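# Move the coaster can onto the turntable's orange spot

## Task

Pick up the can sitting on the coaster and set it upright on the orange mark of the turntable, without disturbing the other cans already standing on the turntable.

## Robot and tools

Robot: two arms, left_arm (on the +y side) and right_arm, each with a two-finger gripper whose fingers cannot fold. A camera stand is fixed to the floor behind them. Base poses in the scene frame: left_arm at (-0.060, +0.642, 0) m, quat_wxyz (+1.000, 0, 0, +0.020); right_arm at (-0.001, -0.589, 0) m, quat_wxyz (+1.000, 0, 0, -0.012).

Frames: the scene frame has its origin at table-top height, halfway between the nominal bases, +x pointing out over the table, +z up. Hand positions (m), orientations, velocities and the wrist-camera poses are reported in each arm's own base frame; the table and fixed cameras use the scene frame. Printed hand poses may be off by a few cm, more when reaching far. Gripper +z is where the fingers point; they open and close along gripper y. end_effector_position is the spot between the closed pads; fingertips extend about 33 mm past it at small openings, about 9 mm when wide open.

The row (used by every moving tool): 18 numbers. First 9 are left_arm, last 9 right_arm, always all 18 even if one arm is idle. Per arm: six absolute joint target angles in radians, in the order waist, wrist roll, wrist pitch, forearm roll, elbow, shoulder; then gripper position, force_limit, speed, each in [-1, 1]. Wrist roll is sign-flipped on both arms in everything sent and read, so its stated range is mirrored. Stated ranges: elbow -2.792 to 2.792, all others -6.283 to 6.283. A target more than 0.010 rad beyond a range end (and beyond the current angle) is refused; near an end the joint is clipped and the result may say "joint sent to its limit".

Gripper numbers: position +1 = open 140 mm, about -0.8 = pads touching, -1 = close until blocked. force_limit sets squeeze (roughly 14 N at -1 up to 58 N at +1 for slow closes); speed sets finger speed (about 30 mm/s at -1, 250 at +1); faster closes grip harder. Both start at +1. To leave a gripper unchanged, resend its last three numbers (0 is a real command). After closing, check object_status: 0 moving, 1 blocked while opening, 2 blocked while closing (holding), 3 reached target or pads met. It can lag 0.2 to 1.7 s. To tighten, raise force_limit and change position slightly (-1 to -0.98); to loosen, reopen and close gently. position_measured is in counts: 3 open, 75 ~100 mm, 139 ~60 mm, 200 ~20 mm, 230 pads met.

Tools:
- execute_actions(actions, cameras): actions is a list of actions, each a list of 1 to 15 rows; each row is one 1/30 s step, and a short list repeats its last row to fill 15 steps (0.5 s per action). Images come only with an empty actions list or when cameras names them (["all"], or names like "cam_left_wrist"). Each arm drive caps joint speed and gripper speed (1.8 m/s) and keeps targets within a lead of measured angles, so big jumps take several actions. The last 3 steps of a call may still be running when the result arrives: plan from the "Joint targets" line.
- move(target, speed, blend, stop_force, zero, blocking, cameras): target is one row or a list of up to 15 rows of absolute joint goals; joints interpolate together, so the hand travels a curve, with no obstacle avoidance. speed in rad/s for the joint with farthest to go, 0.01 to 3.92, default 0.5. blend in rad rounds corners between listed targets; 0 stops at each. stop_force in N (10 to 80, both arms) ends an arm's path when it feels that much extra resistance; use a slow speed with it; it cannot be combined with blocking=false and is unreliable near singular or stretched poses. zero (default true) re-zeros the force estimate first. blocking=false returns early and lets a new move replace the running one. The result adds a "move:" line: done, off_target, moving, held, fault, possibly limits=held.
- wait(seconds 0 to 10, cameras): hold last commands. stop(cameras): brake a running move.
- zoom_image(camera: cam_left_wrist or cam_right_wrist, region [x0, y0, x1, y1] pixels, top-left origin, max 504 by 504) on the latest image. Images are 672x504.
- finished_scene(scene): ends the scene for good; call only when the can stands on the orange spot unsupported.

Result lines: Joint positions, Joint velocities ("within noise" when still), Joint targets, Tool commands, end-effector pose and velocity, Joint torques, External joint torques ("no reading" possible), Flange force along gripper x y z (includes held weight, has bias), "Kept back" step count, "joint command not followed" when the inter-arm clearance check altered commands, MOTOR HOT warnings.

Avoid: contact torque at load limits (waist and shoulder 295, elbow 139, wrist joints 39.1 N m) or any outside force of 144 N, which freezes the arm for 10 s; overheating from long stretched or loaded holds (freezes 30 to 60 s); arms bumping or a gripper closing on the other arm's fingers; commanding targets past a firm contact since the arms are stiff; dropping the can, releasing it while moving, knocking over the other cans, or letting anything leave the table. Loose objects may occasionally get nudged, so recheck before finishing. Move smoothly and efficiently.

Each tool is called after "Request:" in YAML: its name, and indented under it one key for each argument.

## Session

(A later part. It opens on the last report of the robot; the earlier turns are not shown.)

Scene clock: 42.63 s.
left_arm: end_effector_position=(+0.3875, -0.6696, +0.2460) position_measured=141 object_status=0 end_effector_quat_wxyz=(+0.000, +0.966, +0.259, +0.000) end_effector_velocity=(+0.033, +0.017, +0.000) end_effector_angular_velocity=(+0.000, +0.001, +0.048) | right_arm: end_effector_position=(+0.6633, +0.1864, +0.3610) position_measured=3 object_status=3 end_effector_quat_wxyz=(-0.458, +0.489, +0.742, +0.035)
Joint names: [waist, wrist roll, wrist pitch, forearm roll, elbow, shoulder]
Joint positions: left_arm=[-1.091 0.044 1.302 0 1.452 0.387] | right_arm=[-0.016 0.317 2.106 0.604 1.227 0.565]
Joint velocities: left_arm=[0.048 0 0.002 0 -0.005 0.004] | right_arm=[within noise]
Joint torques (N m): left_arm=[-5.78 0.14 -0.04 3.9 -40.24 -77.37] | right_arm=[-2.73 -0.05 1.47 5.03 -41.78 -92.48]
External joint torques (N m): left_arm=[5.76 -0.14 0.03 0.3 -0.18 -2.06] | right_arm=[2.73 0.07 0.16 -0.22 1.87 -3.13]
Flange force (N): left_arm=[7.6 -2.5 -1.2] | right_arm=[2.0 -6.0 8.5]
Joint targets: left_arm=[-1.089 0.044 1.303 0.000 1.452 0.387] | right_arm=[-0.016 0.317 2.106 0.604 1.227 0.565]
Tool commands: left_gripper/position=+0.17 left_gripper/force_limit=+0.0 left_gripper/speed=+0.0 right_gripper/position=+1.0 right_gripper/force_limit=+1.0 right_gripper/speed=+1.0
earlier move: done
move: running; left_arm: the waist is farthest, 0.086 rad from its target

Request:
wait:
  seconds: 10

Request:
wait:
  seconds: 3.0

Request:
move:
  target: [-1.0047, 0.0439, 1.1131, 0.0, 1.5683, 0.4602, 0.17, 0, 0, -0.016, 0.317, 2.106, 0.604, 1.227, 0.565, 1, 1, 1]
  speed: 0.4

Request:
wait:
  seconds: 0.66

Request:
move:
  target: [-1.1080, 0.0439, 1.1092, 0.0, 1.5794, 0.4530, 0.17, 0, 0, -0.016, 0.317, 2.106, 0.604, 1.227, 0.565, 1, 1, 1]
  speed: 0.108
  blocking: false
  cameras: ["cam_left_wrist"]

Request:
move:
  target:
    - [-1.1240, 0.0439, 1.1112, 0.0, 1.5739, 0.4566, -1, 0, -0.5, -0.016, 0.317, 2.106, 0.604, 1.227, 0.565, 1, 1, 1]
    - [-1.1740, 0.0439, 1.3018, 0.0, 1.4547, 0.3852, -1, 0, -0.5, -0.016, 0.317, 2.106, 0.604, 1.227, 0.565, 1, 1, 1]
  speed: [0.108, 0.5]
  blend: [0.01, 0]
  cameras: ["all"]

Scene clock: 44.53 s.
left_arm: end_effector_position=(+0.4458, -0.6371, +0.2460) position_measured=108 object_status=3 end_effector_quat_wxyz=(+0.000, +0.954, +0.300, +0.000) | right_arm: end_effector_position=(+0.6633, +0.1864, +0.3610) position_measured=3 object_status=3 end_effector_quat_wxyz=(-0.458, +0.489, +0.742, +0.035)
Joint names: [waist, wrist roll, wrist pitch, forearm roll, elbow, shoulder]
Joint positions: left_arm=[-1.005 0.044 1.305 0 1.443 0.393] | right_arm=[-0.016 0.317 2.106 0.604 1.227 0.565]
Joint torques (N m): left_arm=[-2.96 0.17 0.33 3.92 -40.47 -76.71] | right_arm=[-2.8 -0.07 1.49 5.04 -41.72 -92.4]
External joint torques (N m): left_arm=[3.1 -0.17 -0.33 0.27 0.07 -3.29] | right_arm=[2.81 0.08 0.15 -0.22 1.76 -3.37]
Flange force (N): left_arm=[4.2 -5.4 -0.8] | right_arm=[2.2 -6.1 8.5]
Joint targets: left_arm=[-1.005 0.044 1.305 0.000 1.443 0.393] | right_arm=[-0.016 0.317 2.106 0.604 1.227 0.565]
Tool commands: left_gripper/position=+0.17 left_gripper/force_limit=+0.0 left_gripper/speed=+0.0 right_gripper/position=+1.0 right_gripper/force_limit=+1.0 right_gripper/speed=+1.0
earlier move: done
wait: 1.63 of 10 s (the move ended)

Scene clock: 47.53 s.
left_arm: end_effector_position=(+0.4458, -0.6371, +0.2460) position_measured=108 object_status=3 end_effector_quat_wxyz=(+0.000, +0.954, +0.300, +0.000) | right_arm: end_effector_position=(+0.6633, +0.1864, +0.3610) position_measured=3 object_status=3 end_effector_quat_wxyz=(-0.458, +0.489, +0.742, +0.035)
Joint names: [waist, wrist roll, wrist pitch, forearm roll, elbow, shoulder]
Joint positions: left_arm=[-1.005 0.044 1.305 0 1.443 0.393] | right_arm=[-0.016 0.317 2.106 0.604 1.227 0.565]
Joint torques (N m): left_arm=[-2.9 0.16 0.34 3.9 -40.41 -76.82] | right_arm=[-2.76 -0.06 1.5 5.06 -41.74 -92.7]
External joint torques (N m): left_arm=[3.25 -0.16 -0.35 0.32 -0.08 -3.35] | right_arm=[2.83 0.08 0.13 -0.25 1.85 -2.87]
Flange force (N): left_arm=[4.4 -5.1 -0.9] | right_arm=[2.0 -5.5 8.3]
Joint targets: left_arm=[-1.005 0.044 1.305 0.000 1.443 0.393] | right_arm=[-0.016 0.317 2.106 0.604 1.227 0.565]
Tool commands: left_gripper/position=+0.17 left_gripper/force_limit=+0.0 left_gripper/speed=+0.0 right_gripper/position=+1.0 right_gripper/force_limit=+1.0 right_gripper/speed=+1.0
wait: 3.00 s; at rest by 0.17 s

Scene clock: 48.33 s.
left_arm: end_effector_position=(+0.4458, -0.6371, +0.1283) position_measured=108 object_status=3 end_effector_quat_wxyz=(+0.000, +0.954, +0.300, +0.000) | right_arm: end_effector_position=(+0.6633, +0.1864, +0.3610) position_measured=3 object_status=3 end_effector_quat_wxyz=(-0.458, +0.489, +0.742, +0.035)
Joint names: [waist, wrist roll, wrist pitch, forearm roll, elbow, shoulder]
Joint positions: left_arm=[-1.005 0.044 1.113 0 1.568 0.46] | right_arm=[-0.016 0.317 2.106 0.604 1.227 0.565]
Joint torques (N m): left_arm=[-3.08 0.19 0.34 3.61 -37.45 -80.17] | right_arm=[-2.85 -0.07 1.49 5.05 -41.81 -92.38]
External joint torques (N m): left_arm=[3.07 -0.19 -0.35 0.29 -0.08 -3.23] | right_arm=[2.91 0.09 0.15 -0.24 1.86 -3.37]
Flange force (N): left_arm=[4.2 -4.6 -1.8] | right_arm=[2.2 -6.2 8.8]
Joint targets: left_arm=[-1.005 0.044 1.113 0.000 1.568 0.460] | right_arm=[-0.016 0.317 2.106 0.604 1.227 0.565]
move: done

Scene clock: 49.00 s.
left_arm: end_effector_position=(+0.4458, -0.6371, +0.1285) position_measured=108 object_status=3 end_effector_quat_wxyz=(+0.000, +0.954, +0.300, +0.000) | right_arm: end_effector_position=(+0.6633, +0.1864, +0.3610) position_measured=3 object_status=3 end_effector_quat_wxyz=(-0.458, +0.489, +0.742, +0.035)
Joint names: [waist, wrist roll, wrist pitch, forearm roll, elbow, shoulder]
Joint positions: left_arm=[-1.005 0.044 1.113 0 1.568 0.46] | right_arm=[-0.016 0.317 2.106 0.604 1.227 0.565]
Joint torques (N m): left_arm=[-3.09 0.17 0.35 3.63 -37.56 -80.32] | right_arm=[-2.83 -0.06 1.51 5.04 -41.74 -92.43]
External joint torques (N m): left_arm=[3.08 -0.17 -0.36 0.28 -0.07 -3.2] | right_arm=[2.77 0.08 0.12 -0.23 1.84 -3.16]
Flange force (N): left_arm=[4.2 -4.6 -1.8] | right_arm=[2.1 -5.9 8.5]
Joint targets: left_arm=[-1.005 0.044 1.113 0.000 1.568 0.460] | right_arm=[-0.016 0.317 2.106 0.604 1.227 0.565]
Tool commands: left_gripper/position=+0.17 left_gripper/force_limit=+0.0 left_gripper/speed=+0.0 right_gripper/position=+1.0 right_gripper/force_limit=+1.0 right_gripper/speed=+1.0
wait: 0.67 s; at rest by 0.17 s

Scene clock: 49.50 s.
left_arm: end_effector_position=(+0.4142, -0.6554, +0.1285) position_measured=108 object_status=3 end_effector_quat_wxyz=(+0.000, +0.961, +0.278, +0.000) end_effector_velocity=(-0.072, -0.039, +0.000) end_effector_angular_velocity=(+0.000, +0.000, -0.106) | right_arm: end_effector_position=(+0.6633, +0.1864, +0.3610) position_measured=3 object_status=3 end_effector_quat_wxyz=(-0.458, +0.489, +0.742, +0.035)
Joint names: [waist, wrist roll, wrist pitch, forearm roll, elbow, shoulder]
Joint positions: left_arm=[-1.052 0.044 1.111 0 1.573 0.457] | right_arm=[-0.016 0.317 2.106 0.604 1.227 0.565]
Joint velocities: left_arm=[-0.106 0 -0.004 0 0.011 -0.008] | right_arm=[within noise]
Joint torques (N m): left_arm=[-1.15 0.17 0.45 3.62 -36.25 -78.9] | right_arm=[-2.76 -0.04 1.51 5.02 -41.82 -92.61]
External joint torques (N m): left_arm=[1.46 -0.17 -0.45 0.27 -1.15 -4.02] | right_arm=[2.67 0.06 0.12 -0.21 1.99 -2.73]
Flange force (N): left_arm=[2.1 -3.5 -3.2] | right_arm=[1.7 -5.6 8.5]
Joint targets: left_arm=[-1.056 0.044 1.111 0.000 1.574 0.457] | right_arm=[-0.016 0.317 2.106 0.604 1.227 0.565]
Tool commands: left_gripper/position=+0.17 left_gripper/force_limit=+0.0 left_gripper/speed=+0.0 right_gripper/position=+1.0 right_gripper/force_limit=+1.0 right_gripper/speed=+1.0
move: running; left_arm: the waist is farthest, 0.056 rad from its target
camera_calibration:
cam_left_wrist: T_world_to_cam=[[0.512186, -0.858318, -0.030919, -0.756752], [-0.800433, -0.490078, 0.345154, -0.0286907], [-0.311404, -0.152034, -0.938037, 0.292936], [0, 0, 0, 1]] pos_world=[0.455854, -0.619058, 0.261289]
Images, in order (width x height): cam_left_wrist 672x504.

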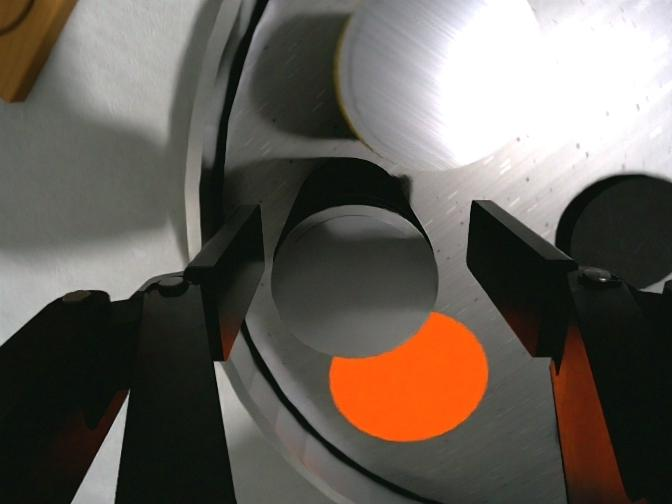

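Scene clock: 50.83 s.
left_arm: end_effector_position=(+0.3301, -0.6984, +0.2460) position_measured=153 object_status=2 end_effector_quat_wxyz=(+0.000, +0.976, +0.219, +0.000) | right_arm: end_effector_position=(+0.6633, +0.1864, +0.3610) position_measured=3 object_status=3 end_effector_quat_wxyz=(-0.458, +0.489, +0.742, +0.035)
Joint names: [waist, wrist roll, wrist pitch, forearm roll, elbow, shoulder]
Joint positions: left_arm=[-1.174 0.044 1.302 0 1.455 0.385] | right_arm=[-0.016 0.317 2.106 0.604 1.227 0.565]
Joint torques (N m): left_arm=[-2.93 0.16 0.36 3.91 -41.25 -77.34] | right_arm=[-2.64 -0.07 1.52 5.04 -41.77 -92.31]
External joint torques (N m): left_arm=[2.86 -0.16 -0.37 0.27 0.9 -1.73] | right_arm=[2.61 0.09 0.12 -0.22 1.84 -3.36]
Flange force (N): left_arm=[3.9 -4.8 1.0] | right_arm=[2.0 -6.3 8.6]
Joint targets: left_arm=[-1.174 0.044 1.302 0.000 1.455 0.385] | right_arm=[-0.016 0.317 2.106 0.604 1.227 0.565]
earlier move: replaced
move: done
camera_calibration:
cam_left_wrist: T_world_to_cam=[[0.403684, -0.914376, -0.0309054, -0.750274], [-0.854228, -0.388796, 0.345155, -0.0691935], [-0.327617, -0.112933, -0.938037, 0.403177], [0, 0, 0, 1]] pos_world=[0.375855, -0.667403, 0.378889]
cam_right_wrist: T_world_to_cam=[[0.749322, 0.529113, -0.39819, -0.443935], [0.323974, -0.817348, -0.476428, 0.113257], [-0.577544, 0.227995, -0.783876, 0.769691], [0, 0, 0, 1]] pos_world=[0.740489, 0.151976, 0.480531]

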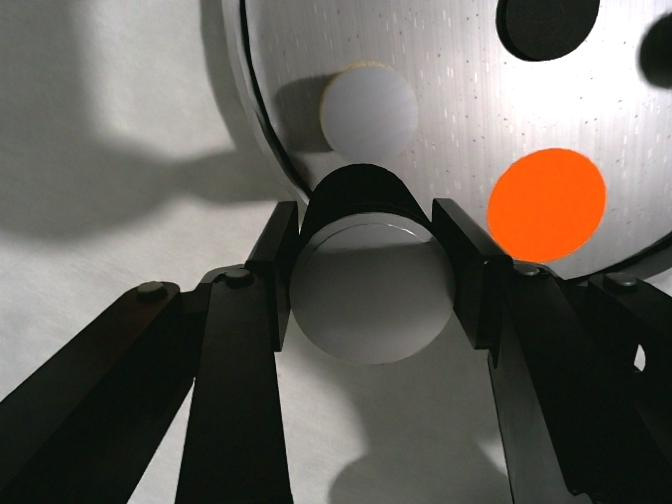

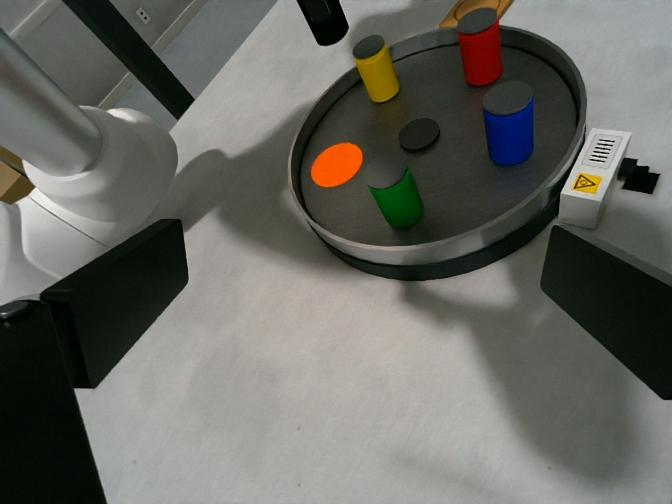

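Request:
move:
  target: [-1.0562, 0.0439, 1.3018, 0.0, 1.4547, 0.3852, -1, 0, -0.5, -0.016, 0.317, 2.106, 0.604, 1.227, 0.565, 1, 1, 1]
  speed: 0.045
  blocking: false
  cameras: ["cam_right_wrist"]

Scene clock: 52.17 s.
left_arm: end_effector_position=(+0.3444, -0.6916, +0.2459) position_measured=153 object_status=2 end_effector_quat_wxyz=(+0.000, +0.974, +0.229, +0.000) end_effector_velocity=(+0.032, +0.016, +0.000) end_effector_angular_velocity=(+0.000, +0.000, +0.045) | right_arm: end_effector_position=(+0.6633, +0.1864, +0.3610) position_measured=3 object_status=3 end_effector_quat_wxyz=(-0.458, +0.489, +0.742, +0.035)
Joint names: [waist, wrist roll, wrist pitch, forearm roll, elbow, shoulder]
Joint positions: left_arm=[-1.153 0.044 1.302 0 1.455 0.385] | right_arm=[-0.016 0.317 2.106 0.604 1.227 0.565]
Joint velocities: left_arm=[0.046 0 0 0 0 0] | right_arm=[within noise]
Joint torques (N m): left_arm=[-2.31 0.2 0.38 3.92 -41.18 -77.46] | right_arm=[-2.53 -0.05 1.48 5.03 -41.81 -92.37]
External joint torques (N m): left_arm=[2.74 -0.2 -0.38 0.28 0.85 -1.75] | right_arm=[2.51 0.07 0.15 -0.22 1.87 -3.35]
Flange force (N): left_arm=[3.8 -4.7 0.9] | right_arm=[1.9 -6.4 8.6]
Joint targets: left_arm=[-1.152 0.044 1.302 0.000 1.455 0.385] | right_arm=[-0.016 0.317 2.106 0.604 1.227 0.565]
Tool commands: left_gripper/position=-1.0 left_gripper/force_limit=+0.0 left_gripper/speed=-0.5 right_gripper/position=+1.0 right_gripper/force_limit=+1.0 right_gripper/speed=+1.0
move: running; left_arm: the waist is farthest, 0.097 rad from its target
camera_calibration:
cam_right_wrist: T_world_to_cam=[[0.749322, 0.529113, -0.39819, -0.443935], [0.323974, -0.817348, -0.476428, 0.113257], [-0.577544, 0.227995, -0.783876, 0.769691], [0, 0, 0, 1]] pos_world=[0.740489, 0.151976, 0.480531]
Images, in order (width x height): cam_right_wrist 672x504.

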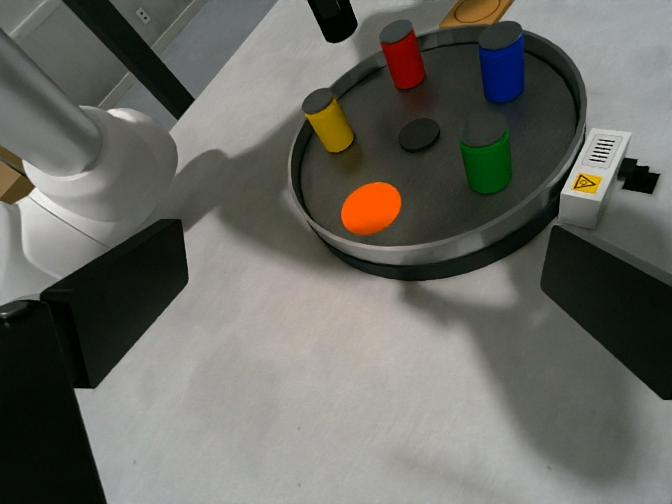

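Request:
wait:
  seconds: 10

Request:
wait:
  seconds: 2.13

Request:
move:
  target: [-1.0562, 0.0439, 1.1111, 0.0, 1.5784, 0.4521, -1, 0, -0.5, -0.016, 0.317, 2.106, 0.604, 1.227, 0.565, 1, 1, 1]
  speed: 0.4

Request:
wait:
  seconds: 0.3

Request:
move:
  target:
    - [-1.0562, 0.0439, 1.1111, 0.0, 1.5784, 0.4521, 0.17, 0, 0, -0.016, 0.317, 2.106, 0.604, 1.227, 0.565, 1, 1, 1]
    - [-1.0562, 0.0439, 1.3018, 0.0, 1.4547, 0.3852, 0.17, 0, 0, -0.016, 0.317, 2.106, 0.604, 1.227, 0.565, 1, 1, 1]
  speed: 0.5
  cameras: ["all"]

Scene clock: 54.50 s.
left_arm: end_effector_position=(+0.4099, -0.6549, +0.2459) position_measured=153 object_status=2 end_effector_quat_wxyz=(+0.000, +0.961, +0.276, +0.000) | right_arm: end_effector_position=(+0.6633, +0.1864, +0.3610) position_measured=3 object_status=3 end_effector_quat_wxyz=(-0.458, +0.489, +0.742, +0.035)
Joint names: [waist, wrist roll, wrist pitch, forearm roll, elbow, shoulder]
Joint positions: left_arm=[-1.056 0.044 1.302 0 1.455 0.385] | right_arm=[-0.016 0.317 2.106 0.604 1.227 0.565]
Joint torques (N m): left_arm=[-2.66 0.15 0.36 3.88 -41.23 -77.21] | right_arm=[-2.78 -0.06 1.53 5.04 -41.79 -92.52]
External joint torques (N m): left_arm=[2.75 -0.15 -0.36 0.3 0.98 -1.81] | right_arm=[2.73 0.08 0.1 -0.22 1.83 -3.24]
Flange force (N): left_arm=[3.7 -5.1 1.0] | right_arm=[2.0 -6.1 8.6]
Joint targets: left_arm=[-1.056 0.044 1.302 0.000 1.455 0.385] | right_arm=[-0.016 0.317 2.106 0.604 1.227 0.565]
Tool commands: left_gripper/position=-1.0 left_gripper/force_limit=+0.0 left_gripper/speed=-0.5 right_gripper/position=+1.0 right_gripper/force_limit=+1.0 right_gripper/speed=+1.0
earlier move: done
wait: 1.87 of 10 s (the move ended)

Scene clock: 56.63 s.
left_arm: end_effector_position=(+0.4099, -0.6549, +0.2459) position_measured=153 object_status=2 end_effector_quat_wxyz=(+0.000, +0.961, +0.276, +0.000) | right_arm: end_effector_position=(+0.6633, +0.1864, +0.3610) position_measured=3 object_status=3 end_effector_quat_wxyz=(-0.458, +0.489, +0.742, +0.035)
Joint names: [waist, wrist roll, wrist pitch, forearm roll, elbow, shoulder]
Joint positions: left_arm=[-1.056 0.044 1.302 0 1.455 0.385] | right_arm=[-0.016 0.317 2.106 0.604 1.227 0.565]
Joint torques (N m): left_arm=[-2.92 0.18 0.32 3.92 -41.16 -77.47] | right_arm=[-2.66 -0.06 1.48 5.05 -41.72 -92.4]
External joint torques (N m): left_arm=[3.08 -0.18 -0.33 0.27 0.79 -1.77] | right_arm=[2.7 0.08 0.16 -0.24 1.82 -3.2]
Flange force (N): left_arm=[4.2 -4.6 0.8] | right_arm=[2.0 -6.0 8.4]
Joint targets: left_arm=[-1.056 0.044 1.302 0.000 1.455 0.385] | right_arm=[-0.016 0.317 2.106 0.604 1.227 0.565]
Tool commands: left_gripper/position=-1.0 left_gripper/force_limit=+0.0 left_gripper/speed=-0.5 right_gripper/position=+1.0 right_gripper/force_limit=+1.0 right_gripper/speed=+1.0
wait: 2.13 s; at rest by 0.17 s

Scene clock: 57.43 s.
left_arm: end_effector_position=(+0.4099, -0.6549, +0.1295) position_measured=153 object_status=2 end_effector_quat_wxyz=(+0.000, +0.961, +0.276, +0.000) | right_arm: end_effector_position=(+0.6633, +0.1864, +0.3610) position_measured=3 object_status=3 end_effector_quat_wxyz=(-0.458, +0.489, +0.742, +0.035)
Joint names: [waist, wrist roll, wrist pitch, forearm roll, elbow, shoulder]
Joint positions: left_arm=[-1.056 0.044 1.111 0 1.578 0.452] | right_arm=[-0.016 0.317 2.106 0.604 1.227 0.565]
Joint torques (N m): left_arm=[-2.94 0.19 0.36 3.59 -38.18 -80.56] | right_arm=[-2.81 -0.05 1.47 5.06 -41.84 -92.54]
External joint torques (N m): left_arm=[2.9 -0.19 -0.37 0.3 0.71 -2.01] | right_arm=[2.79 0.07 0.16 -0.26 2 -2.84]
Flange force (N): left_arm=[4.0 -4.6 -0.2] | right_arm=[1.8 -5.8 8.6]
Joint targets: left_arm=[-1.056 0.044 1.111 0.000 1.578 0.452] | right_arm=[-0.016 0.317 2.106 0.604 1.227 0.565]
move: done

Scene clock: 57.73 s.
left_arm: end_effector_position=(+0.4099, -0.6549, +0.1297) position_measured=153 object_status=2 end_effector_quat_wxyz=(+0.000, +0.961, +0.276, +0.000) | right_arm: end_effector_position=(+0.6633, +0.1864, +0.3610) position_measured=3 object_status=3 end_effector_quat_wxyz=(-0.458, +0.489, +0.742, +0.035)
Joint names: [waist, wrist roll, wrist pitch, forearm roll, elbow, shoulder]
Joint positions: left_arm=[-1.056 0.044 1.111 0 1.578 0.452] | right_arm=[-0.016 0.317 2.106 0.604 1.227 0.565]
Joint torques (N m): left_arm=[-2.81 0.17 0.35 3.57 -38.27 -80.61] | right_arm=[-2.74 -0.06 1.48 5.03 -41.79 -92.45]
External joint torques (N m): left_arm=[2.9 -0.17 -0.36 0.32 0.84 -1.86] | right_arm=[2.73 0.08 0.15 -0.23 1.93 -3.04]
Flange force (N): left_arm=[4.0 -4.7 0.0] | right_arm=[1.9 -6.0 8.6]
Joint targets: left_arm=[-1.056 0.044 1.111 0.000 1.578 0.452] | right_arm=[-0.016 0.317 2.106 0.604 1.227 0.565]
Tool commands: left_gripper/position=-1.0 left_gripper/force_limit=+0.0 left_gripper/speed=-0.5 right_gripper/position=+1.0 right_gripper/force_limit=+1.0 right_gripper/speed=+1.0
wait: 0.30 s; at rest by 0.17 s

Scene clock: 58.97 s.
left_arm: end_effector_position=(+0.4099, -0.6548, +0.2461) position_measured=108 object_status=3 end_effector_quat_wxyz=(+0.000, +0.961, +0.276, +0.000) | right_arm: end_effector_position=(+0.6633, +0.1864, +0.3610) position_measured=3 object_status=3 end_effector_quat_wxyz=(-0.458, +0.489, +0.742, +0.035)
Joint names: [waist, wrist roll, wrist pitch, forearm roll, elbow, shoulder]
Joint positions: left_arm=[-1.056 0.044 1.302 0 1.455 0.385] | right_arm=[-0.016 0.317 2.106 0.604 1.227 0.565]
Joint torques (N m): left_arm=[-2.85 0.18 0.34 3.91 -40.3 -76.24] | right_arm=[-2.81 -0.06 1.5 5.04 -41.74 -92.45]
External joint torques (N m): left_arm=[2.79 -0.18 -0.34 0.28 -0.01 -2.8] | right_arm=[2.83 0.08 0.14 -0.22 1.74 -3.45]
Flange force (N): left_arm=[3.8 -4.4 -0.6] | right_arm=[2.3 -6.2 8.5]
Joint targets: left_arm=[-1.056 0.044 1.302 0.000 1.455 0.385] | right_arm=[-0.016 0.317 2.106 0.604 1.227 0.565]
move: done
camera_calibration:
cam_left_wrist: T_world_to_cam=[[0.508348, -0.8606, -0.0308335, -0.750341], [-0.802638, -0.486475, 0.34513, -0.069214], [-0.312019, -0.150698, -0.938048, 0.403111], [0, 0, 0, 1]] pos_world=[0.451658, -0.618667, 0.378889]
cam_right_wrist: T_world_to_cam=[[0.749322, 0.529113, -0.39819, -0.443935], [0.323974, -0.817348, -0.476428, 0.113257], [-0.577544, 0.227995, -0.783876, 0.769691], [0, 0, 0, 1]] pos_world=[0.740489, 0.151976, 0.480531]

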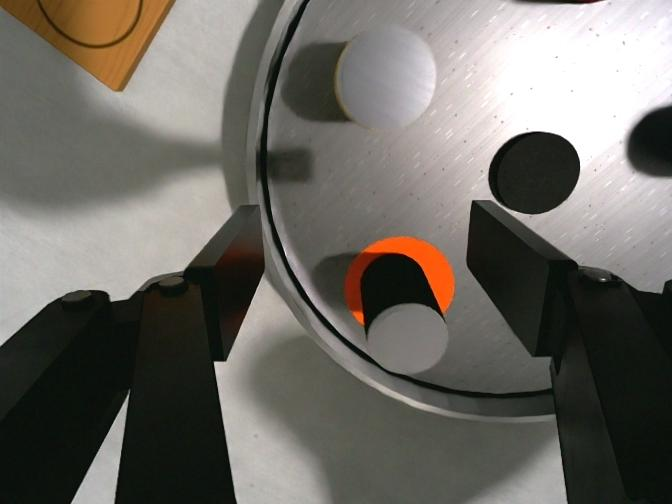

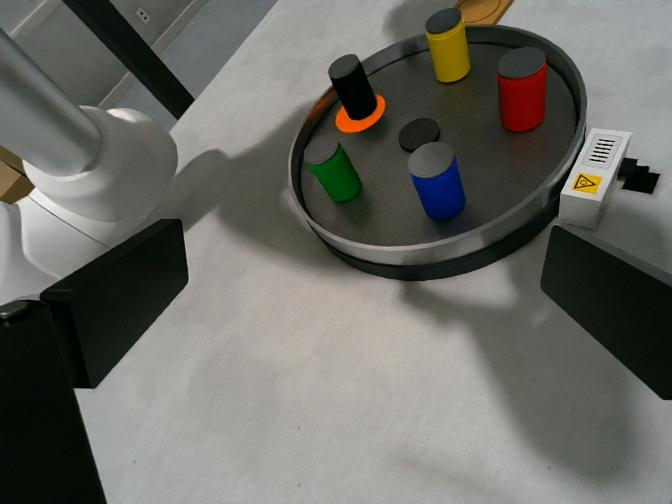

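Request:
finished_scene:
  scene: 2

The scene is finished: the task was done.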